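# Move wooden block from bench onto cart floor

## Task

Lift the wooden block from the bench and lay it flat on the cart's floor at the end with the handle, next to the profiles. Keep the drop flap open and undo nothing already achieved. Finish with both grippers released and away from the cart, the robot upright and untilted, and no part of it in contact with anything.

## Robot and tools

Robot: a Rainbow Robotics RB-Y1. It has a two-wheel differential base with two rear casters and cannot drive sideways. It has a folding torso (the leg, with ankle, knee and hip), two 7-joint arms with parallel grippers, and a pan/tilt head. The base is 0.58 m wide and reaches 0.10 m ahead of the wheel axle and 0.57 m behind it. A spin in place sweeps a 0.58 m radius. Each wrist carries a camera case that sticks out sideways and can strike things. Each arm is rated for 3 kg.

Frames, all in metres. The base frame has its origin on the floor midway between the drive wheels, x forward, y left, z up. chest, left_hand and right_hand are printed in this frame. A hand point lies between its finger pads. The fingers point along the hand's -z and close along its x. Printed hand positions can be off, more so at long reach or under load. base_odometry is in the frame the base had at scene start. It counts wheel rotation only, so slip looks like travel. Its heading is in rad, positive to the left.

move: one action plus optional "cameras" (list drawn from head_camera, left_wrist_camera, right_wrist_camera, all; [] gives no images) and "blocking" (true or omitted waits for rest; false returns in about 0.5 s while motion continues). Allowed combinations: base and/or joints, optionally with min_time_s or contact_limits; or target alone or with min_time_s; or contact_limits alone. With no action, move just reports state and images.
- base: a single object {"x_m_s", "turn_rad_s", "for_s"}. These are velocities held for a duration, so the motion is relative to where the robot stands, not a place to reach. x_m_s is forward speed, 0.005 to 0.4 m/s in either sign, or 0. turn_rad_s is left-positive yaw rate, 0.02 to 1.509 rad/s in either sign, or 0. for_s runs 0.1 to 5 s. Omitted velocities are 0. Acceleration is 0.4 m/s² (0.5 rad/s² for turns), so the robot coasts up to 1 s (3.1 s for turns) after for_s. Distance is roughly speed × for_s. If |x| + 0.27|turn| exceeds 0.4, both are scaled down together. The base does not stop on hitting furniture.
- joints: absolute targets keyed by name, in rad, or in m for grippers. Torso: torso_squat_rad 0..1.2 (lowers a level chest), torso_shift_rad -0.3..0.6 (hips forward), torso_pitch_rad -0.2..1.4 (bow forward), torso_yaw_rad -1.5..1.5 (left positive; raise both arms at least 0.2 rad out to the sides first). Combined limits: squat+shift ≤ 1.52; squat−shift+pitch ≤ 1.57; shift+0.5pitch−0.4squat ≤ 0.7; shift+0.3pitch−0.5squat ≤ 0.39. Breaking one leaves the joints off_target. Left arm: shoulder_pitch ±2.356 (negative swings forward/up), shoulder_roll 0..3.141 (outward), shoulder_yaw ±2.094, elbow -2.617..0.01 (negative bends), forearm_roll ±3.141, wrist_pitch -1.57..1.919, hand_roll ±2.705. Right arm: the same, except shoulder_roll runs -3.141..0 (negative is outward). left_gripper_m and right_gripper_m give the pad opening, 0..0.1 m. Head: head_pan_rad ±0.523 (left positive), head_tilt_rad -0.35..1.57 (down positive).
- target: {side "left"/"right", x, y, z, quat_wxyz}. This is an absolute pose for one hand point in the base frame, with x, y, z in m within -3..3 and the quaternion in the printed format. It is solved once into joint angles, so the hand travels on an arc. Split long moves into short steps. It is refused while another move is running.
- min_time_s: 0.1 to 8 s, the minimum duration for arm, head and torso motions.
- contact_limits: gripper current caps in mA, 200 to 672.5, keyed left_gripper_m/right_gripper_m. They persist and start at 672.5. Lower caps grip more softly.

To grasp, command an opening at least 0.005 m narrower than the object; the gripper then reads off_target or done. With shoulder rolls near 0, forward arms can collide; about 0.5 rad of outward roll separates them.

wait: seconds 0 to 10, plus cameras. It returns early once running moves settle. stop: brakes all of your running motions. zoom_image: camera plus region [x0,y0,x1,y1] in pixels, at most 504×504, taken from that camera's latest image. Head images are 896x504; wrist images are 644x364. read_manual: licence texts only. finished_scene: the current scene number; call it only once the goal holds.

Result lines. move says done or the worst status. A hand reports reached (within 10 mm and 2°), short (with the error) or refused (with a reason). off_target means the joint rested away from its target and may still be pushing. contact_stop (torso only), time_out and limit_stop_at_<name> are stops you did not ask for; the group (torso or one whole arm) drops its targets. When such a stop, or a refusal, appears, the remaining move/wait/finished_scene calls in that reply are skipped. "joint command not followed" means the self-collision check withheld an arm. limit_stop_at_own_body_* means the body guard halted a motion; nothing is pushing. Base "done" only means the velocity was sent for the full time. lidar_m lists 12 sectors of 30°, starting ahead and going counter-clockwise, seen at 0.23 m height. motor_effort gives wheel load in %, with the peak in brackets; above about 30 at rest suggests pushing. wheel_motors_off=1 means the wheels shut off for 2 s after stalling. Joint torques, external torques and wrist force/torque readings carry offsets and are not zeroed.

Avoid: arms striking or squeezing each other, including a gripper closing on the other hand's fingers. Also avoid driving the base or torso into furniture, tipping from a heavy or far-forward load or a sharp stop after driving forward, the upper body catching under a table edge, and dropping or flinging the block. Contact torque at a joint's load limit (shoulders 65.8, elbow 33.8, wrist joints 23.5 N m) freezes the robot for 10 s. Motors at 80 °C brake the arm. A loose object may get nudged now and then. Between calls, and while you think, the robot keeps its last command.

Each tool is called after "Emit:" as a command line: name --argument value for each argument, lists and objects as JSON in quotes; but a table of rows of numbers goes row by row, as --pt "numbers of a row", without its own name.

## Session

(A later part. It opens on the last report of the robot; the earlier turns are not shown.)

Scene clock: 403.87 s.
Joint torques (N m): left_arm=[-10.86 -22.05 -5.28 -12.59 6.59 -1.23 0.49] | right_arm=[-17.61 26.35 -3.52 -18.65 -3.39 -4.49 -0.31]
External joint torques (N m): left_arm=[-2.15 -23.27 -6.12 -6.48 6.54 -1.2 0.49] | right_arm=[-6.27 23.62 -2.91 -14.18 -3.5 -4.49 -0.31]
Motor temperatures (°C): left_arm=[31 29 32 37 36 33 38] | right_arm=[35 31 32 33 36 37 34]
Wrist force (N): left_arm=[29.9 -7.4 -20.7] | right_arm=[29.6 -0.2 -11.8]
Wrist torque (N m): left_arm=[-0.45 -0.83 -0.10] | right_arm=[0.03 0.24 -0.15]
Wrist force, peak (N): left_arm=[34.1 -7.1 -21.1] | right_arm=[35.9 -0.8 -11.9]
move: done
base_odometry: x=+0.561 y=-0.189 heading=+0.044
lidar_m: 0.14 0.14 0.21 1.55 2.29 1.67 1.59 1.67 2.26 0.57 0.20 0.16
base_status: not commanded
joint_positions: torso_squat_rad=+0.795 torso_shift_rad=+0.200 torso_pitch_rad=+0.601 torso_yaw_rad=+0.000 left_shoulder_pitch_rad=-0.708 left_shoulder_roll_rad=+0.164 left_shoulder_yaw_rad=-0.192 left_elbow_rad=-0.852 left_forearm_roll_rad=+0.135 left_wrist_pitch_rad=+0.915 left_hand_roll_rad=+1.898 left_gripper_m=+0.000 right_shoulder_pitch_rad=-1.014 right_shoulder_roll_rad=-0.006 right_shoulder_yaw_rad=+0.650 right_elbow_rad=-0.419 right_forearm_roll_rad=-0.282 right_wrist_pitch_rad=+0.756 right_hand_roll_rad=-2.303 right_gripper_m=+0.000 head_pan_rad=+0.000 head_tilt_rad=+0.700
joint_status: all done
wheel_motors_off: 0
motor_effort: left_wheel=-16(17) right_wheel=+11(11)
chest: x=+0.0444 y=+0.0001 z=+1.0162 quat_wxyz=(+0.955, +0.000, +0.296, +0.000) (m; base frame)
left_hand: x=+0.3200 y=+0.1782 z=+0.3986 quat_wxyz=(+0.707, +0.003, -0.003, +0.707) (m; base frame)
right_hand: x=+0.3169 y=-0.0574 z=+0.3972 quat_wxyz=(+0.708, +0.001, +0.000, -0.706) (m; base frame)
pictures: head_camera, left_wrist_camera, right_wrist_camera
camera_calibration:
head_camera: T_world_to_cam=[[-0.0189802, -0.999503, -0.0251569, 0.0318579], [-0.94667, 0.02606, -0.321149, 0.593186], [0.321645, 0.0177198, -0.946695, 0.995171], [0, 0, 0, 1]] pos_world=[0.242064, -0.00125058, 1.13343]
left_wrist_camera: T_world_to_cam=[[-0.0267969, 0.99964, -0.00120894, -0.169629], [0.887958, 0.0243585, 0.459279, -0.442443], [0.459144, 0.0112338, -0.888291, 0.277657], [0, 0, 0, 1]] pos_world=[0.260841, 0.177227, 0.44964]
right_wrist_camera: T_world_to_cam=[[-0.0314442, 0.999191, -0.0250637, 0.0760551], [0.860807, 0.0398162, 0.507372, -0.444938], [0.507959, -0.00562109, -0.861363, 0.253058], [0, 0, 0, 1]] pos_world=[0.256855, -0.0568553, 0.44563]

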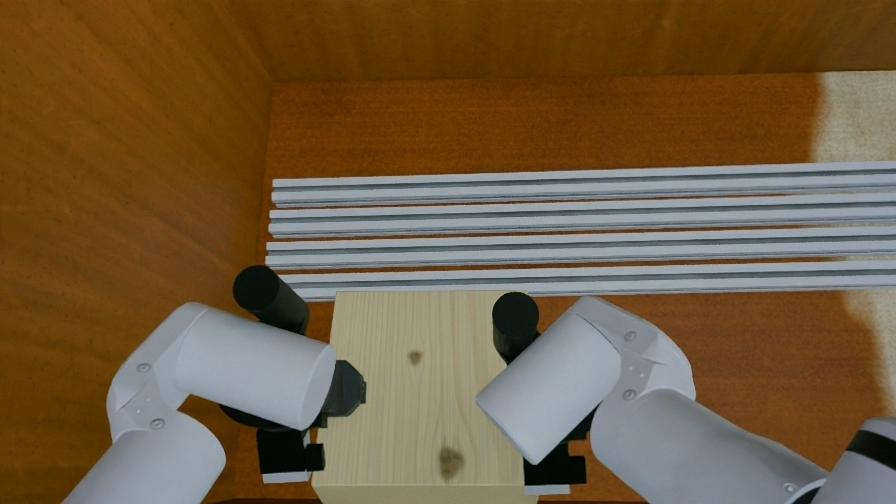

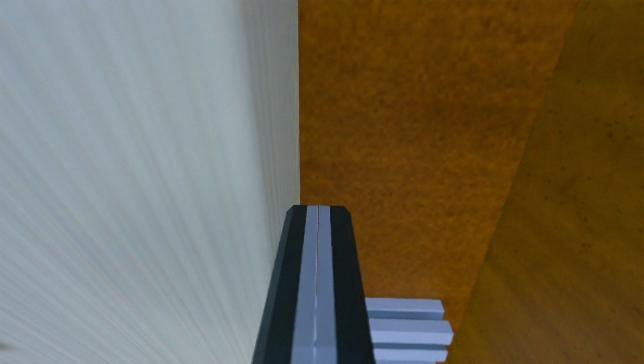

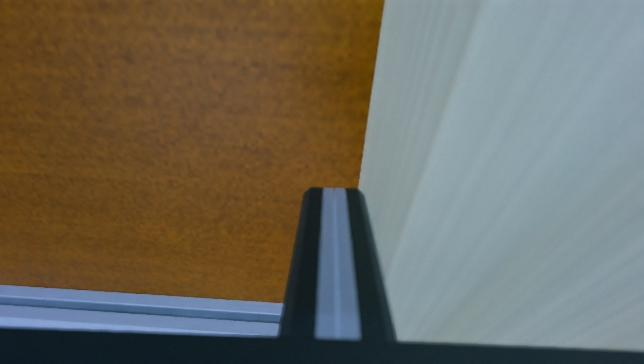

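Emit:
move --joints '{"torso_squat_rad":0.86,"left_shoulder_pitch_rad":-0.749,"left_shoulder_roll_rad":0.161,"left_shoulder_yaw_rad":-0.185,"left_elbow_rad":-0.815,"left_forearm_roll_rad":0.149,"left_wrist_pitch_rad":0.915,"left_hand_roll_rad":1.889,"right_shoulder_pitch_rad":-1.081,"right_shoulder_roll_rad":0.0,"right_shoulder_yaw_rad":0.723,"right_elbow_rad":-0.34,"right_forearm_roll_rad":-0.39,"right_wrist_pitch_rad":0.714,"right_hand_roll_rad":-2.297}' --min_time_s 3 --cameras '[]'

Emit:
move --joints '{"torso_squat_rad":0.9}' --min_time_s 2 --cameras '["head_camera"]'

Emit:
move --joints '{"torso_squat_rad":0.91}' --min_time_s 2 --cameras '["head_camera","left_wrist_camera","right_wrist_camera"]'

Scene clock: 410.10 s.
Joint torques (N m): left_arm=[-15.04 -16.59 -1.26 -10.79 5.73 -1.79 -0.05] | right_arm=[-23.19 21.94 -0.73 -16.95 -3.75 -4.78 -0.01]
External joint torques (N m): left_arm=[-5.66 -17.98 -2.13 -4.7 5.67 -1.76 -0.05] | right_arm=[-11.05 19.66 -0.06 -12.9 -3.87 -4.75 -0.01]
Motor temperatures (°C): left_arm=[31 29 32 37 36 33 38] | right_arm=[35 31 32 33 36 37 34]
Wrist force (N): left_arm=[27.0 -1.6 -11.8] | right_arm=[28.4 -1.4 -12.8]
Wrist torque (N m): left_arm=[-0.12 -0.24 -0.17] | right_arm=[0.05 0.28 0.19]
Wrist force, peak (N): left_arm=[35.5 -4.2 -16.0] | right_arm=[36.9 1.4 -12.4]
move: done
base_odometry: x=+0.561 y=-0.189 heading=+0.044
lidar_m: 0.13 0.16 0.22 1.54 2.29 1.66 1.59 1.67 2.27 0.55 0.21 0.15
base_status: not commanded
joint_positions: torso_squat_rad=+0.860 torso_shift_rad=+0.200 torso_pitch_rad=+0.600 torso_yaw_rad=+0.000 left_shoulder_pitch_rad=-0.747 left_shoulder_roll_rad=+0.165 left_shoulder_yaw_rad=-0.184 left_elbow_rad=-0.814 left_forearm_roll_rad=+0.148 left_wrist_pitch_rad=+0.915 left_hand_roll_rad=+1.889 left_gripper_m=+0.000 right_shoulder_pitch_rad=-1.078 right_shoulder_roll_rad=-0.005 right_shoulder_yaw_rad=+0.723 right_elbow_rad=-0.337 right_forearm_roll_rad=-0.389 right_wrist_pitch_rad=+0.715 right_hand_roll_rad=-2.297 right_gripper_m=+0.000 head_pan_rad=+0.000 head_tilt_rad=+0.700
joint_status: all done
wheel_motors_off: 0
motor_effort: left_wheel=-17(18) right_wheel=+7(10)
chest: x=+0.0376 y=+0.0001 z=+0.9835 quat_wxyz=(+0.955, +0.000, +0.296, +0.000) (m; base frame)
left_hand: x=+0.3239 y=+0.1775 z=+0.3682 quat_wxyz=(+0.707, +0.003, -0.002, +0.707) (m; base frame)
right_hand: x=+0.3232 y=-0.0592 z=+0.3676 quat_wxyz=(+0.706, +0.004, -0.003, -0.708) (m; base frame)
pictures: none
No camera images: "cameras" was empty.

Scene clock: 412.37 s.
Joint torques (N m): left_arm=[-14.04 -16.45 -1.03 -11.1 5.42 -2.88 -0.15] | right_arm=[-22.78 21.98 -0.84 -16.94 -3.76 -4.45 0.03]
External joint torques (N m): left_arm=[-4.63 -17.86 -1.9 -5 5.36 -2.84 -0.15] | right_arm=[-10.62 19.71 -0.17 -12.89 -3.88 -4.42 0.03]
Motor temperatures (°C): left_arm=[31 29 32 37 36 33 38] | right_arm=[35 32 32 33 36 37 34]
Wrist force (N): left_arm=[26.7 2.8 5.4] | right_arm=[29.3 0.0 -13.3]
Wrist torque (N m): left_arm=[-0.02 -0.11 -0.24] | right_arm=[0.10 0.24 0.20]
Wrist force, peak (N): left_arm=[28.1 0.7 -11.2] | right_arm=[29.7 0.5 -13.3]
move: done
base_odometry: x=+0.561 y=-0.189 heading=+0.044
lidar_m: 0.14 0.14 0.22 1.56 2.29 1.66 1.59 1.68 2.25 0.56 0.21 0.14
base_status: not commanded
joint_positions: torso_squat_rad=+0.900 torso_shift_rad=+0.200 torso_pitch_rad=+0.600 torso_yaw_rad=+0.000 left_shoulder_pitch_rad=-0.748 left_shoulder_roll_rad=+0.165 left_shoulder_yaw_rad=-0.184 left_elbow_rad=-0.814 left_forearm_roll_rad=+0.148 left_wrist_pitch_rad=+0.916 left_hand_roll_rad=+1.889 left_gripper_m=+0.000 right_shoulder_pitch_rad=-1.078 right_shoulder_roll_rad=-0.005 right_shoulder_yaw_rad=+0.723 right_elbow_rad=-0.337 right_forearm_roll_rad=-0.389 right_wrist_pitch_rad=+0.715 right_hand_roll_rad=-2.297 right_gripper_m=+0.000 head_pan_rad=+0.000 head_tilt_rad=+0.700
joint_status: all done
wheel_motors_off: 0
motor_effort: left_wheel=-17(18) right_wheel=+8(9)
chest: x=+0.0331 y=+0.0001 z=+0.9624 quat_wxyz=(+0.955, +0.000, +0.295, +0.000) (m; base frame)
left_hand: x=+0.3198 y=+0.1775 z=+0.3473 quat_wxyz=(+0.707, +0.002, -0.002, +0.707) (m; base frame)
right_hand: x=+0.3191 y=-0.0592 z=+0.3467 quat_wxyz=(+0.706, +0.005, -0.003, -0.708) (m; base frame)
pictures: head_camera
camera_calibration:
head_camera: T_world_to_cam=[[-0.0189282, -0.999502, -0.0252653, 0.0303979], [-0.946406, 0.0260603, -0.321926, 0.565956], [0.322424, 0.0178178, -0.946428, 0.947625], [0, 0, 0, 1]] pos_world=[0.230663, -0.00125082, 1.07982]

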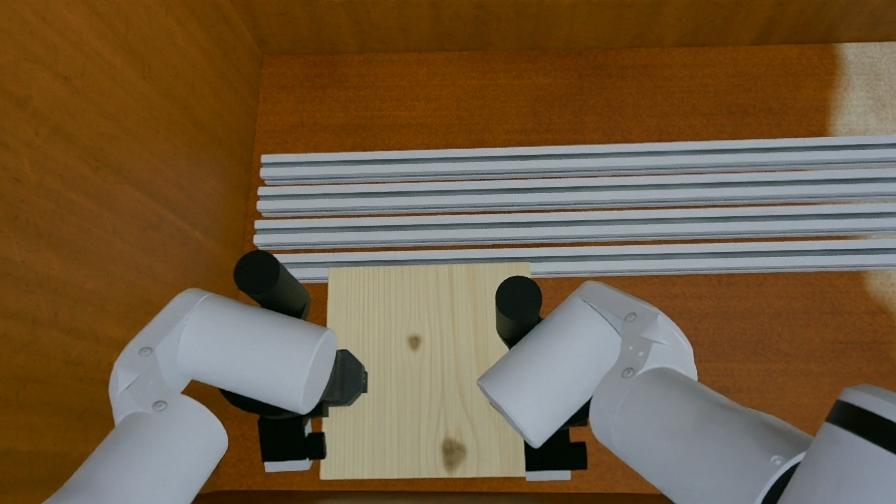

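Scene clock: 414.67 s.
Joint torques (N m): left_arm=[-9.15 -18.4 -2.52 -7.98 5.7 -1.88 0.12] | right_arm=[-16.24 23.61 -0.81 -16.47 -3.79 -5.12 -0.05]
External joint torques (N m): left_arm=[0.31 -19.82 -3.39 -1.86 5.65 -1.84 0.12] | right_arm=[-4.02 21.37 -0.13 -12.41 -3.9 -5.1 -0.05]
Motor temperatures (°C): left_arm=[31 29 32 37 36 33 38] | right_arm=[35 32 32 33 36 37 34]
Wrist force (N): left_arm=[27.7 -5.1 7.3] | right_arm=[34.8 1.6 11.1]
Wrist torque (N m): left_arm=[-0.08 -0.34 -0.13] | right_arm=[-0.11 0.61 0.15]
Wrist force, peak (N): left_arm=[28.3 -5.9 7.7] | right_arm=[35.1 1.5 11.3]
move: done
base_odometry: x=+0.561 y=-0.189 heading=+0.044
lidar_m: 0.14 0.15 0.21 1.54 2.27 1.66 1.59 1.67 2.27 0.56 0.21 0.15
base_status: not commanded
joint_positions: torso_squat_rad=+0.910 torso_shift_rad=+0.199 torso_pitch_rad=+0.599 torso_yaw_rad=+0.000 left_shoulder_pitch_rad=-0.749 left_shoulder_roll_rad=+0.166 left_shoulder_yaw_rad=-0.184 left_elbow_rad=-0.815 left_forearm_roll_rad=+0.148 left_wrist_pitch_rad=+0.915 left_hand_roll_rad=+1.889 left_gripper_m=+0.000 right_shoulder_pitch_rad=-1.080 right_shoulder_roll_rad=-0.005 right_shoulder_yaw_rad=+0.723 right_elbow_rad=-0.337 right_forearm_roll_rad=-0.389 right_wrist_pitch_rad=+0.715 right_hand_roll_rad=-2.297 right_gripper_m=+0.000 head_pan_rad=+0.000 head_tilt_rad=+0.700
joint_status: all done
wheel_motors_off: 0
motor_effort: left_wheel=-16(18) right_wheel=+10(11)
chest: x=+0.0315 y=+0.0001 z=+0.9572 quat_wxyz=(+0.956, +0.000, +0.295, +0.000) (m; base frame)
left_hand: x=+0.3201 y=+0.1774 z=+0.3429 quat_wxyz=(+0.707, +0.001, -0.003, +0.707) (m; base frame)
right_hand: x=+0.3193 y=-0.0592 z=+0.3422 quat_wxyz=(+0.706, +0.005, -0.004, -0.708) (m; base frame)
pictures: head_camera, left_wrist_camera, right_wrist_camera
camera_calibration:
head_camera: T_world_to_cam=[[-0.0189025, -0.999502, -0.0252845, 0.030254], [-0.946069, 0.0260608, -0.322914, 0.56372], [0.323412, 0.017817, -0.946091, 0.942849], [0, 0, 0, 1]] pos_world=[0.228961, -0.00125082, 1.07482]
left_wrist_camera: T_world_to_cam=[[-0.0268043, 0.999637, -0.00254052, -0.16847], [0.886594, 0.024947, 0.461875, -0.417527], [0.461771, 0.0101278, -0.886941, 0.226991], [0, 0, 0, 1]] pos_world=[0.260843, 0.176526, 0.393745]
right_wrist_camera: T_world_to_cam=[[-0.025916, 0.999365, -0.0244461, 0.0745409], [0.854627, 0.0348354, 0.518073, -0.420951], [0.518596, -0.00746592, -0.854987, 0.198734], [0, 0, 0, 1]] pos_world=[0.258625, -0.0583459, 0.38982]

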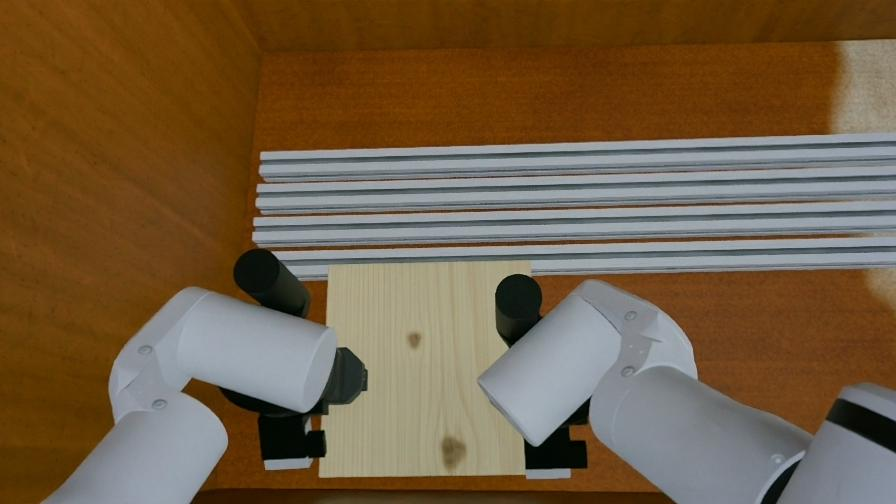

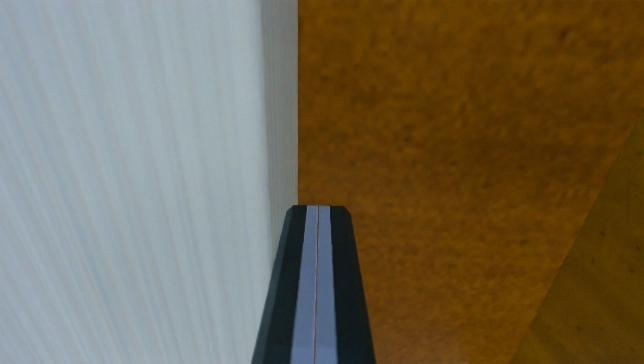

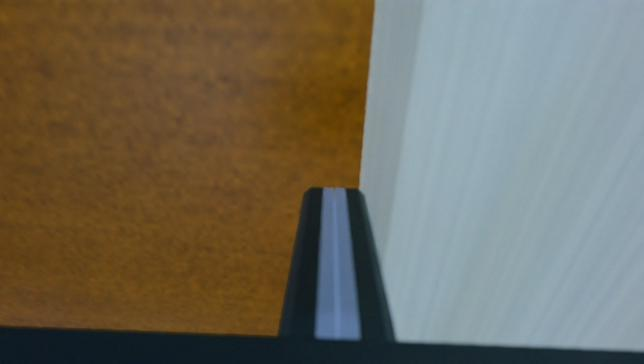

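Emit:
move --joints '{"left_shoulder_pitch_rad":-0.732,"left_shoulder_roll_rad":0.195,"left_shoulder_yaw_rad":-0.169,"left_elbow_rad":-0.829,"left_forearm_roll_rad":0.182,"left_wrist_pitch_rad":0.913,"left_hand_roll_rad":1.848,"right_shoulder_pitch_rad":-0.978,"right_shoulder_roll_rad":-0.131,"right_shoulder_yaw_rad":0.722,"right_elbow_rad":-0.573,"right_forearm_roll_rad":-0.394,"right_wrist_pitch_rad":0.82,"right_hand_roll_rad":-2.277}' --min_time_s 3 --cameras '["head_camera"]'

Emit:
move --joints '{"torso_squat_rad":0.68,"left_shoulder_pitch_rad":-0.668,"left_shoulder_roll_rad":0.201,"left_shoulder_yaw_rad":-0.202,"left_elbow_rad":-0.893,"left_forearm_roll_rad":0.125,"left_wrist_pitch_rad":0.914,"left_hand_roll_rad":1.907,"right_shoulder_pitch_rad":-0.95,"right_shoulder_roll_rad":-0.07,"right_shoulder_yaw_rad":0.575,"right_elbow_rad":-0.506,"right_forearm_roll_rad":-0.175,"right_wrist_pitch_rad":0.795,"right_hand_roll_rad":-2.309}' --min_time_s 2 --cameras '[]'

Emit:
move --joints '{"torso_squat_rad":0.4,"left_shoulder_pitch_rad":-0.455,"left_shoulder_roll_rad":0.238,"left_shoulder_yaw_rad":-0.236,"left_elbow_rad":-1.367,"left_forearm_roll_rad":0.098,"left_wrist_pitch_rad":1.174,"left_hand_roll_rad":1.942,"right_shoulder_pitch_rad":-0.686,"right_shoulder_roll_rad":-0.197,"right_shoulder_yaw_rad":0.611,"right_elbow_rad":-1.161,"right_forearm_roll_rad":-0.091,"right_wrist_pitch_rad":1.17,"right_hand_roll_rad":-2.363}' --min_time_s 2 --cameras '[]'

Emit:
move --joints '{"torso_squat_rad":0.05,"left_shoulder_pitch_rad":-0.309,"left_shoulder_roll_rad":0.238,"left_shoulder_yaw_rad":-0.247,"left_elbow_rad":-1.892,"left_forearm_roll_rad":0.101,"left_wrist_pitch_rad":1.547,"left_hand_roll_rad":1.972,"right_shoulder_pitch_rad":-0.568,"right_shoulder_roll_rad":-0.212,"right_shoulder_yaw_rad":0.633,"right_elbow_rad":-1.714,"right_forearm_roll_rad":-0.086,"right_wrist_pitch_rad":1.577,"right_hand_roll_rad":-2.4}' --min_time_s 2 --cameras '["head_camera"]'

Emit:
move --base '{"x_m_s":-0.2,"for_s":2}' --cameras '["head_camera"]'

Scene clock: 422.53 s.
Joint torques (N m): left_arm=[-7.52 2.24 3.17 -6.95 0.34 -0.6 -0.32] | right_arm=[-10.13 -0.23 -3.51 -5.56 -0.31 0.27 0.17]
External joint torques (N m): left_arm=[1.66 0.03 2.12 -0.88 0.29 -0.56 -0.32] | right_arm=[1.33 -0.98 -2.21 -0.95 -0.43 0.27 0.17]
Motor temperatures (°C): left_arm=[31 29 32 37 36 33 38] | right_arm=[35 32 32 33 36 37 34]
Wrist force (N): left_arm=[-1.3 0.3 -8.0] | right_arm=[-0.1 0.6 -4.9]
Wrist torque (N m): left_arm=[-0.19 -0.08 0.05] | right_arm=[-0.05 0.12 -0.08]
Wrist force, peak (N): left_arm=[28.7 -5.2 7.5] | right_arm=[35.4 2.2 11.4]
move: done
base_odometry: x=+0.561 y=-0.189 heading=+0.044
lidar_m: 0.14 0.15 0.22 1.55 2.29 1.64 1.59 1.67 2.27 0.56 0.22 0.14
base_status: not commanded
joint_positions: torso_squat_rad=+0.910 torso_shift_rad=+0.200 torso_pitch_rad=+0.600 torso_yaw_rad=+0.000 left_shoulder_pitch_rad=-0.732 left_shoulder_roll_rad=+0.195 left_shoulder_yaw_rad=-0.169 left_elbow_rad=-0.829 left_forearm_roll_rad=+0.182 left_wrist_pitch_rad=+0.913 left_hand_roll_rad=+1.848 left_gripper_m=+0.000 right_shoulder_pitch_rad=-0.978 right_shoulder_roll_rad=-0.131 right_shoulder_yaw_rad=+0.722 right_elbow_rad=-0.573 right_forearm_roll_rad=-0.394 right_wrist_pitch_rad=+0.820 right_hand_roll_rad=-2.277 right_gripper_m=+0.000 head_pan_rad=+0.000 head_tilt_rad=+0.700
joint_status: all done
wheel_motors_off: 0
motor_effort: left_wheel=-14(16) right_wheel=+10(13)
chest: x=+0.0319 y=+0.0001 z=+0.9570 quat_wxyz=(+0.955, +0.000, +0.295, +0.000) (m; base frame)
left_hand: x=+0.3194 y=+0.1942 z=+0.3421 quat_wxyz=(+0.707, +0.001, -0.002, +0.707) (m; base frame)
right_hand: x=+0.3186 y=-0.0900 z=+0.3423 quat_wxyz=(+0.707, -0.003, +0.001, -0.707) (m; base frame)
pictures: head_camera
camera_calibration:
head_camera: T_world_to_cam=[[-0.0188306, -0.999504, -0.0252396, 0.0301883], [-0.946367, 0.0259619, -0.322049, 0.563205], [0.322544, 0.0178215, -0.946387, 0.942828], [0, 0, 0, 1]] pos_world=[0.229463, -0.00125113, 1.07442]

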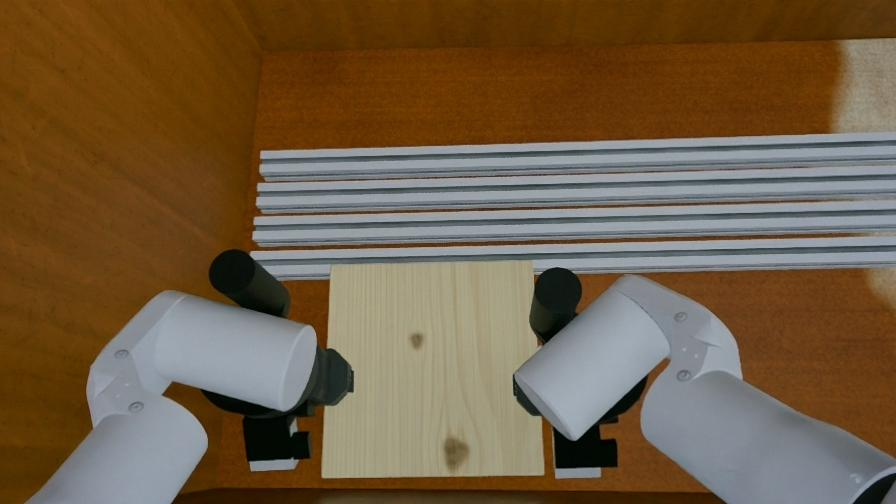

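Scene clock: 424.83 s.
Joint torques (N m): left_arm=[-6.53 1.77 0.42 -6.97 -0.25 0.05 0.28] | right_arm=[-9.33 3.36 -3.26 -4.05 0.51 -0.04 -0.31]
External joint torques (N m): left_arm=[1.51 -0.27 -0.67 -0.94 -0.24 0.08 0.29] | right_arm=[1.51 2.01 -2.58 0.51 0.31 -0.08 -0.31]
Motor temperatures (°C): left_arm=[31 29 32 37 35 33 38] | right_arm=[35 31 32 33 36 37 34]
Wrist force (N): left_arm=[-1.6 0.6 -7.5] | right_arm=[-0.7 0.8 -4.4]
Wrist torque (N m): left_arm=[-0.17 -0.12 0.06] | right_arm=[-0.09 0.07 -0.06]
Wrist force, peak (N): left_arm=[-1.2 -0.2 -8.5] | right_arm=[-0.3 0.3 -5.3]
move: done
base_odometry: x=+0.561 y=-0.189 heading=+0.044
lidar_m: 0.14 0.15 0.22 1.54 2.28 1.67 1.59 1.67 2.27 0.58 0.21 0.15
base_status: not commanded
joint_positions: torso_squat_rad=+0.680 torso_shift_rad=+0.200 torso_pitch_rad=+0.600 torso_yaw_rad=+0.000 left_shoulder_pitch_rad=-0.668 left_shoulder_roll_rad=+0.201 left_shoulder_yaw_rad=-0.202 left_elbow_rad=-0.893 left_forearm_roll_rad=+0.125 left_wrist_pitch_rad=+0.914 left_hand_roll_rad=+1.907 left_gripper_m=+0.000 right_shoulder_pitch_rad=-0.950 right_shoulder_roll_rad=-0.070 right_shoulder_yaw_rad=+0.575 right_elbow_rad=-0.506 right_forearm_roll_rad=-0.175 right_wrist_pitch_rad=+0.795 right_hand_roll_rad=-2.309 right_gripper_m=+0.000 head_pan_rad=+0.000 head_tilt_rad=+0.700
joint_status: all done
wheel_motors_off: 0
motor_effort: left_wheel=-16(18) right_wheel=+5(12)
chest: x=+0.0549 y=+0.0001 z=+1.0693 quat_wxyz=(+0.955, +0.000, +0.296, +0.000) (m; base frame)
left_hand: x=+0.3256 y=+0.2037 z=+0.4509 quat_wxyz=(+0.706, +0.012, -0.019, +0.708) (m; base frame)
right_hand: x=+0.3357 y=-0.1031 z=+0.4457 quat_wxyz=(+0.699, -0.014, -0.030, -0.714) (m; base frame)
pictures: none
No camera images: "cameras" was empty.

Scene clock: 427.13 s.
Joint torques (N m): left_arm=[-4.67 1.41 1.23 -8.25 -0.27 0.06 0.25] | right_arm=[-6.77 0.93 0.12 -7.99 0.3 0.13 -0.31]
External joint torques (N m): left_arm=[0.95 -0.22 -0.12 -0.78 -0.27 0.08 0.25] | right_arm=[1.26 -0.51 1.33 -1.25 0.06 0.06 -0.32]
Motor temperatures (°C): left_arm=[31 29 32 37 35 33 38] | right_arm=[35 31 32 33 36 37 34]
Wrist force (N): left_arm=[-1.6 -0.1 -7.6] | right_arm=[-0.7 0.4 -4.7]
Wrist torque (N m): left_arm=[-0.14 -0.07 0.03] | right_arm=[-0.02 0.05 -0.03]
Wrist force, peak (N): left_arm=[-1.8 -0.5 -8.1] | right_arm=[-0.6 1.1 -5.2]
move: done
base_odometry: x=+0.561 y=-0.189 heading=+0.044
lidar_m: 0.13 0.15 0.22 1.56 2.29 1.66 1.60 1.67 2.27 0.57 0.22 0.15
base_status: not commanded
joint_positions: torso_squat_rad=+0.400 torso_shift_rad=+0.200 torso_pitch_rad=+0.600 torso_yaw_rad=+0.000 left_shoulder_pitch_rad=-0.455 left_shoulder_roll_rad=+0.238 left_shoulder_yaw_rad=-0.236 left_elbow_rad=-1.367 left_forearm_roll_rad=+0.098 left_wrist_pitch_rad=+1.174 left_hand_roll_rad=+1.942 left_gripper_m=+0.000 right_shoulder_pitch_rad=-0.686 right_shoulder_roll_rad=-0.197 right_shoulder_yaw_rad=+0.611 right_elbow_rad=-1.161 right_forearm_roll_rad=-0.091 right_wrist_pitch_rad=+1.170 right_hand_roll_rad=-2.363 right_gripper_m=+0.000 head_pan_rad=+0.000 head_tilt_rad=+0.700
joint_status: all done
wheel_motors_off: 0
motor_effort: left_wheel=-17(19) right_wheel=+5(8)
chest: x=+0.0748 y=+0.0001 z=+1.1677 quat_wxyz=(+0.955, +0.000, +0.296, +0.000) (m; base frame)
left_hand: x=+0.3228 y=+0.1994 z=+0.6000 quat_wxyz=(+0.709, +0.013, -0.017, +0.704) (m; base frame)
right_hand: x=+0.3290 y=-0.0982 z=+0.5935 quat_wxyz=(+0.705, -0.019, -0.030, -0.708) (m; base frame)
pictures: none
No camera images: "cameras" was empty.

Scene clock: 429.43 s.
Joint torques (N m): left_arm=[-3.38 0.48 0.99 -9.42 0.22 -0.08 0.26] | right_arm=[-5.59 2.24 0.68 -9.55 0.37 0.1 -0.2]
External joint torques (N m): left_arm=[0.8 -0.21 -0.08 -0.7 0.14 -0.04 0.26] | right_arm=[1.15 -0.55 1.57 -1.36 0.22 0.11 -0.2]
Motor temperatures (°C): left_arm=[31 29 32 37 35 33 38] | right_arm=[35 31 32 33 36 37 34]
Wrist force (N): left_arm=[-1.1 -0.2 -7.3] | right_arm=[-0.1 0.8 -4.4]
Wrist torque (N m): left_arm=[-0.13 -0.07 0.07] | right_arm=[-0.11 0.09 -0.06]
Wrist force, peak (N): left_arm=[-1.7 0.2 -8.2] | right_arm=[-0.2 0.9 -5.5]
move: done
base_odometry: x=+0.561 y=-0.189 heading=+0.044
lidar_m: 0.13 0.15 0.21 1.54 2.30 1.65 1.59 1.67 2.25 0.58 0.20 0.15
base_status: not commanded
joint_positions: torso_squat_rad=+0.050 torso_shift_rad=+0.200 torso_pitch_rad=+0.600 torso_yaw_rad=+0.000 left_shoulder_pitch_rad=-0.309 left_shoulder_roll_rad=+0.238 left_shoulder_yaw_rad=-0.247 left_elbow_rad=-1.892 left_forearm_roll_rad=+0.101 left_wrist_pitch_rad=+1.547 left_hand_roll_rad=+1.972 left_gripper_m=+0.000 right_shoulder_pitch_rad=-0.568 right_shoulder_roll_rad=-0.212 right_shoulder_yaw_rad=+0.633 right_elbow_rad=-1.714 right_forearm_roll_rad=-0.086 right_wrist_pitch_rad=+1.577 right_hand_roll_rad=-2.400 right_gripper_m=+0.000 head_pan_rad=+0.000 head_tilt_rad=+0.700
joint_status: all done
wheel_motors_off: 0
motor_effort: left_wheel=-18(19) right_wheel=+4(7)
chest: x=+0.0856 y=+0.0001 z=+1.2211 quat_wxyz=(+0.955, +0.000, +0.296, +0.000) (m; base frame)
left_hand: x=+0.3185 y=+0.1735 z=+0.7507 quat_wxyz=(+0.707, +0.000, +0.000, +0.707) (m; base frame)
right_hand: x=+0.3188 y=-0.0535 z=+0.7508 quat_wxyz=(+0.707, +0.000, +0.000, -0.707) (m; base frame)
pictures: head_camera
camera_calibration:
head_camera: T_world_to_cam=[[-0.0188411, -0.999504, -0.0252286, 0.037853], [-0.946509, 0.0259604, -0.32163, 0.698622], [0.322126, 0.0178192, -0.946529, 1.17563], [0, 0, 0, 1]] pos_world=[0.283264, -0.00125112, 1.33842]

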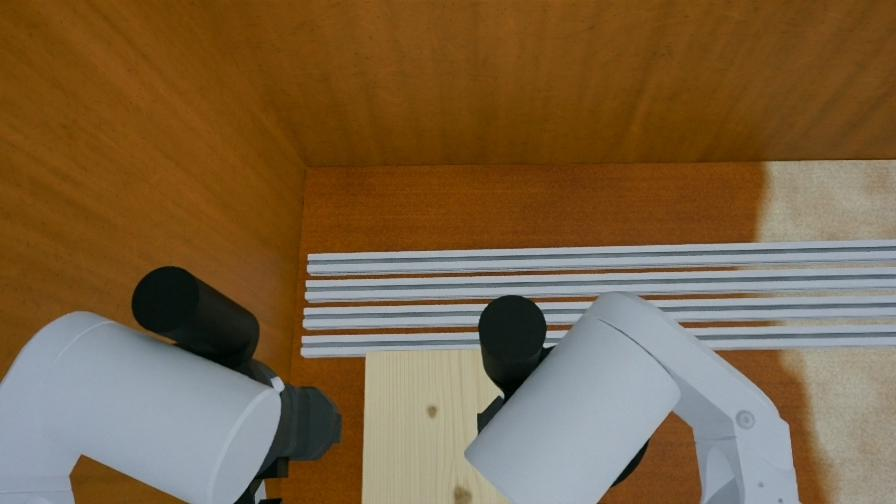

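Scene clock: 432.50 s.
Joint torques (N m): left_arm=[-4.07 0.29 1 -9.28 0.19 -0.16 0.24] | right_arm=[-6.75 2.43 0.11 -9.5 0.3 0.06 -0.38]
External joint torques (N m): left_arm=[0.11 -0.4 -0.07 -0.56 0.11 -0.12 0.24] | right_arm=[-0.02 -0.35 0.99 -1.31 0.15 0.07 -0.38]
Motor temperatures (°C): left_arm=[31 29 32 37 35 33 38] | right_arm=[35 31 32 33 36 37 34]
Wrist force (N): left_arm=[-1.0 -0.2 -7.4] | right_arm=[0.3 0.9 -4.9]
Wrist torque (N m): left_arm=[-0.12 -0.10 0.08] | right_arm=[-0.10 0.15 -0.08]
Wrist force, peak (N): left_arm=[-1.0 0.3 -8.3] | right_arm=[-0.1 0.2 -5.3]
move: done
base_odometry: x=+0.162 y=-0.207 heading=+0.045
lidar_m: 0.54 0.57 1.08 4.84 1.71 1.25 1.18 1.26 1.70 4.51 0.76 0.57
base_status: done (sent for 2 of 2 s)
joint_positions: torso_squat_rad=+0.050 torso_shift_rad=+0.200 torso_pitch_rad=+0.600 torso_yaw_rad=+0.000 left_shoulder_pitch_rad=-0.309 left_shoulder_roll_rad=+0.238 left_shoulder_yaw_rad=-0.247 left_elbow_rad=-1.892 left_forearm_roll_rad=+0.101 left_wrist_pitch_rad=+1.547 left_hand_roll_rad=+1.972 left_gripper_m=+0.000 right_shoulder_pitch_rad=-0.568 right_shoulder_roll_rad=-0.212 right_shoulder_yaw_rad=+0.633 right_elbow_rad=-1.714 right_forearm_roll_rad=-0.086 right_wrist_pitch_rad=+1.577 right_hand_roll_rad=-2.400 right_gripper_m=+0.000 head_pan_rad=+0.000 head_tilt_rad=+0.700
joint_status: not commanded
wheel_motors_off: 0
motor_effort: left_wheel=+4(41) right_wheel=-5(23)
chest: x=+0.0856 y=+0.0001 z=+1.2211 quat_wxyz=(+0.955, +0.000, +0.296, +0.000) (m; base frame)
left_hand: x=+0.3185 y=+0.1735 z=+0.7507 quat_wxyz=(+0.707, +0.000, +0.000, +0.707) (m; base frame)
right_hand: x=+0.3187 y=-0.0535 z=+0.7508 quat_wxyz=(+0.707, +0.000, +0.000, -0.707) (m; base frame)
pictures: head_camera
camera_calibration:
head_camera: T_world_to_cam=[[-0.0188385, -0.999504, -0.0252335, 0.0378588], [-0.946469, 0.0259618, -0.321749, 0.698769], [0.322245, 0.0178214, -0.946489, 1.17554], [0, 0, 0, 1]] pos_world=[0.283263, -0.00125113, 1.33842]

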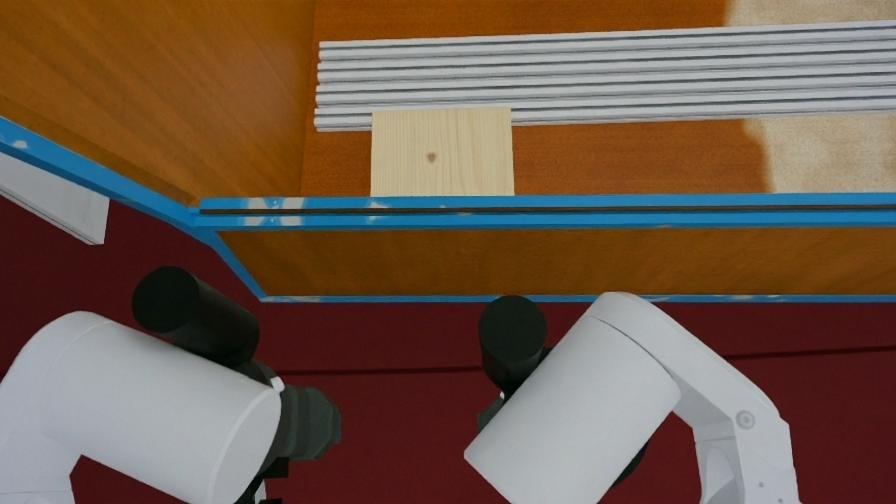

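Emit:
finished_scene --scene 1

The scene is finished: the task was done.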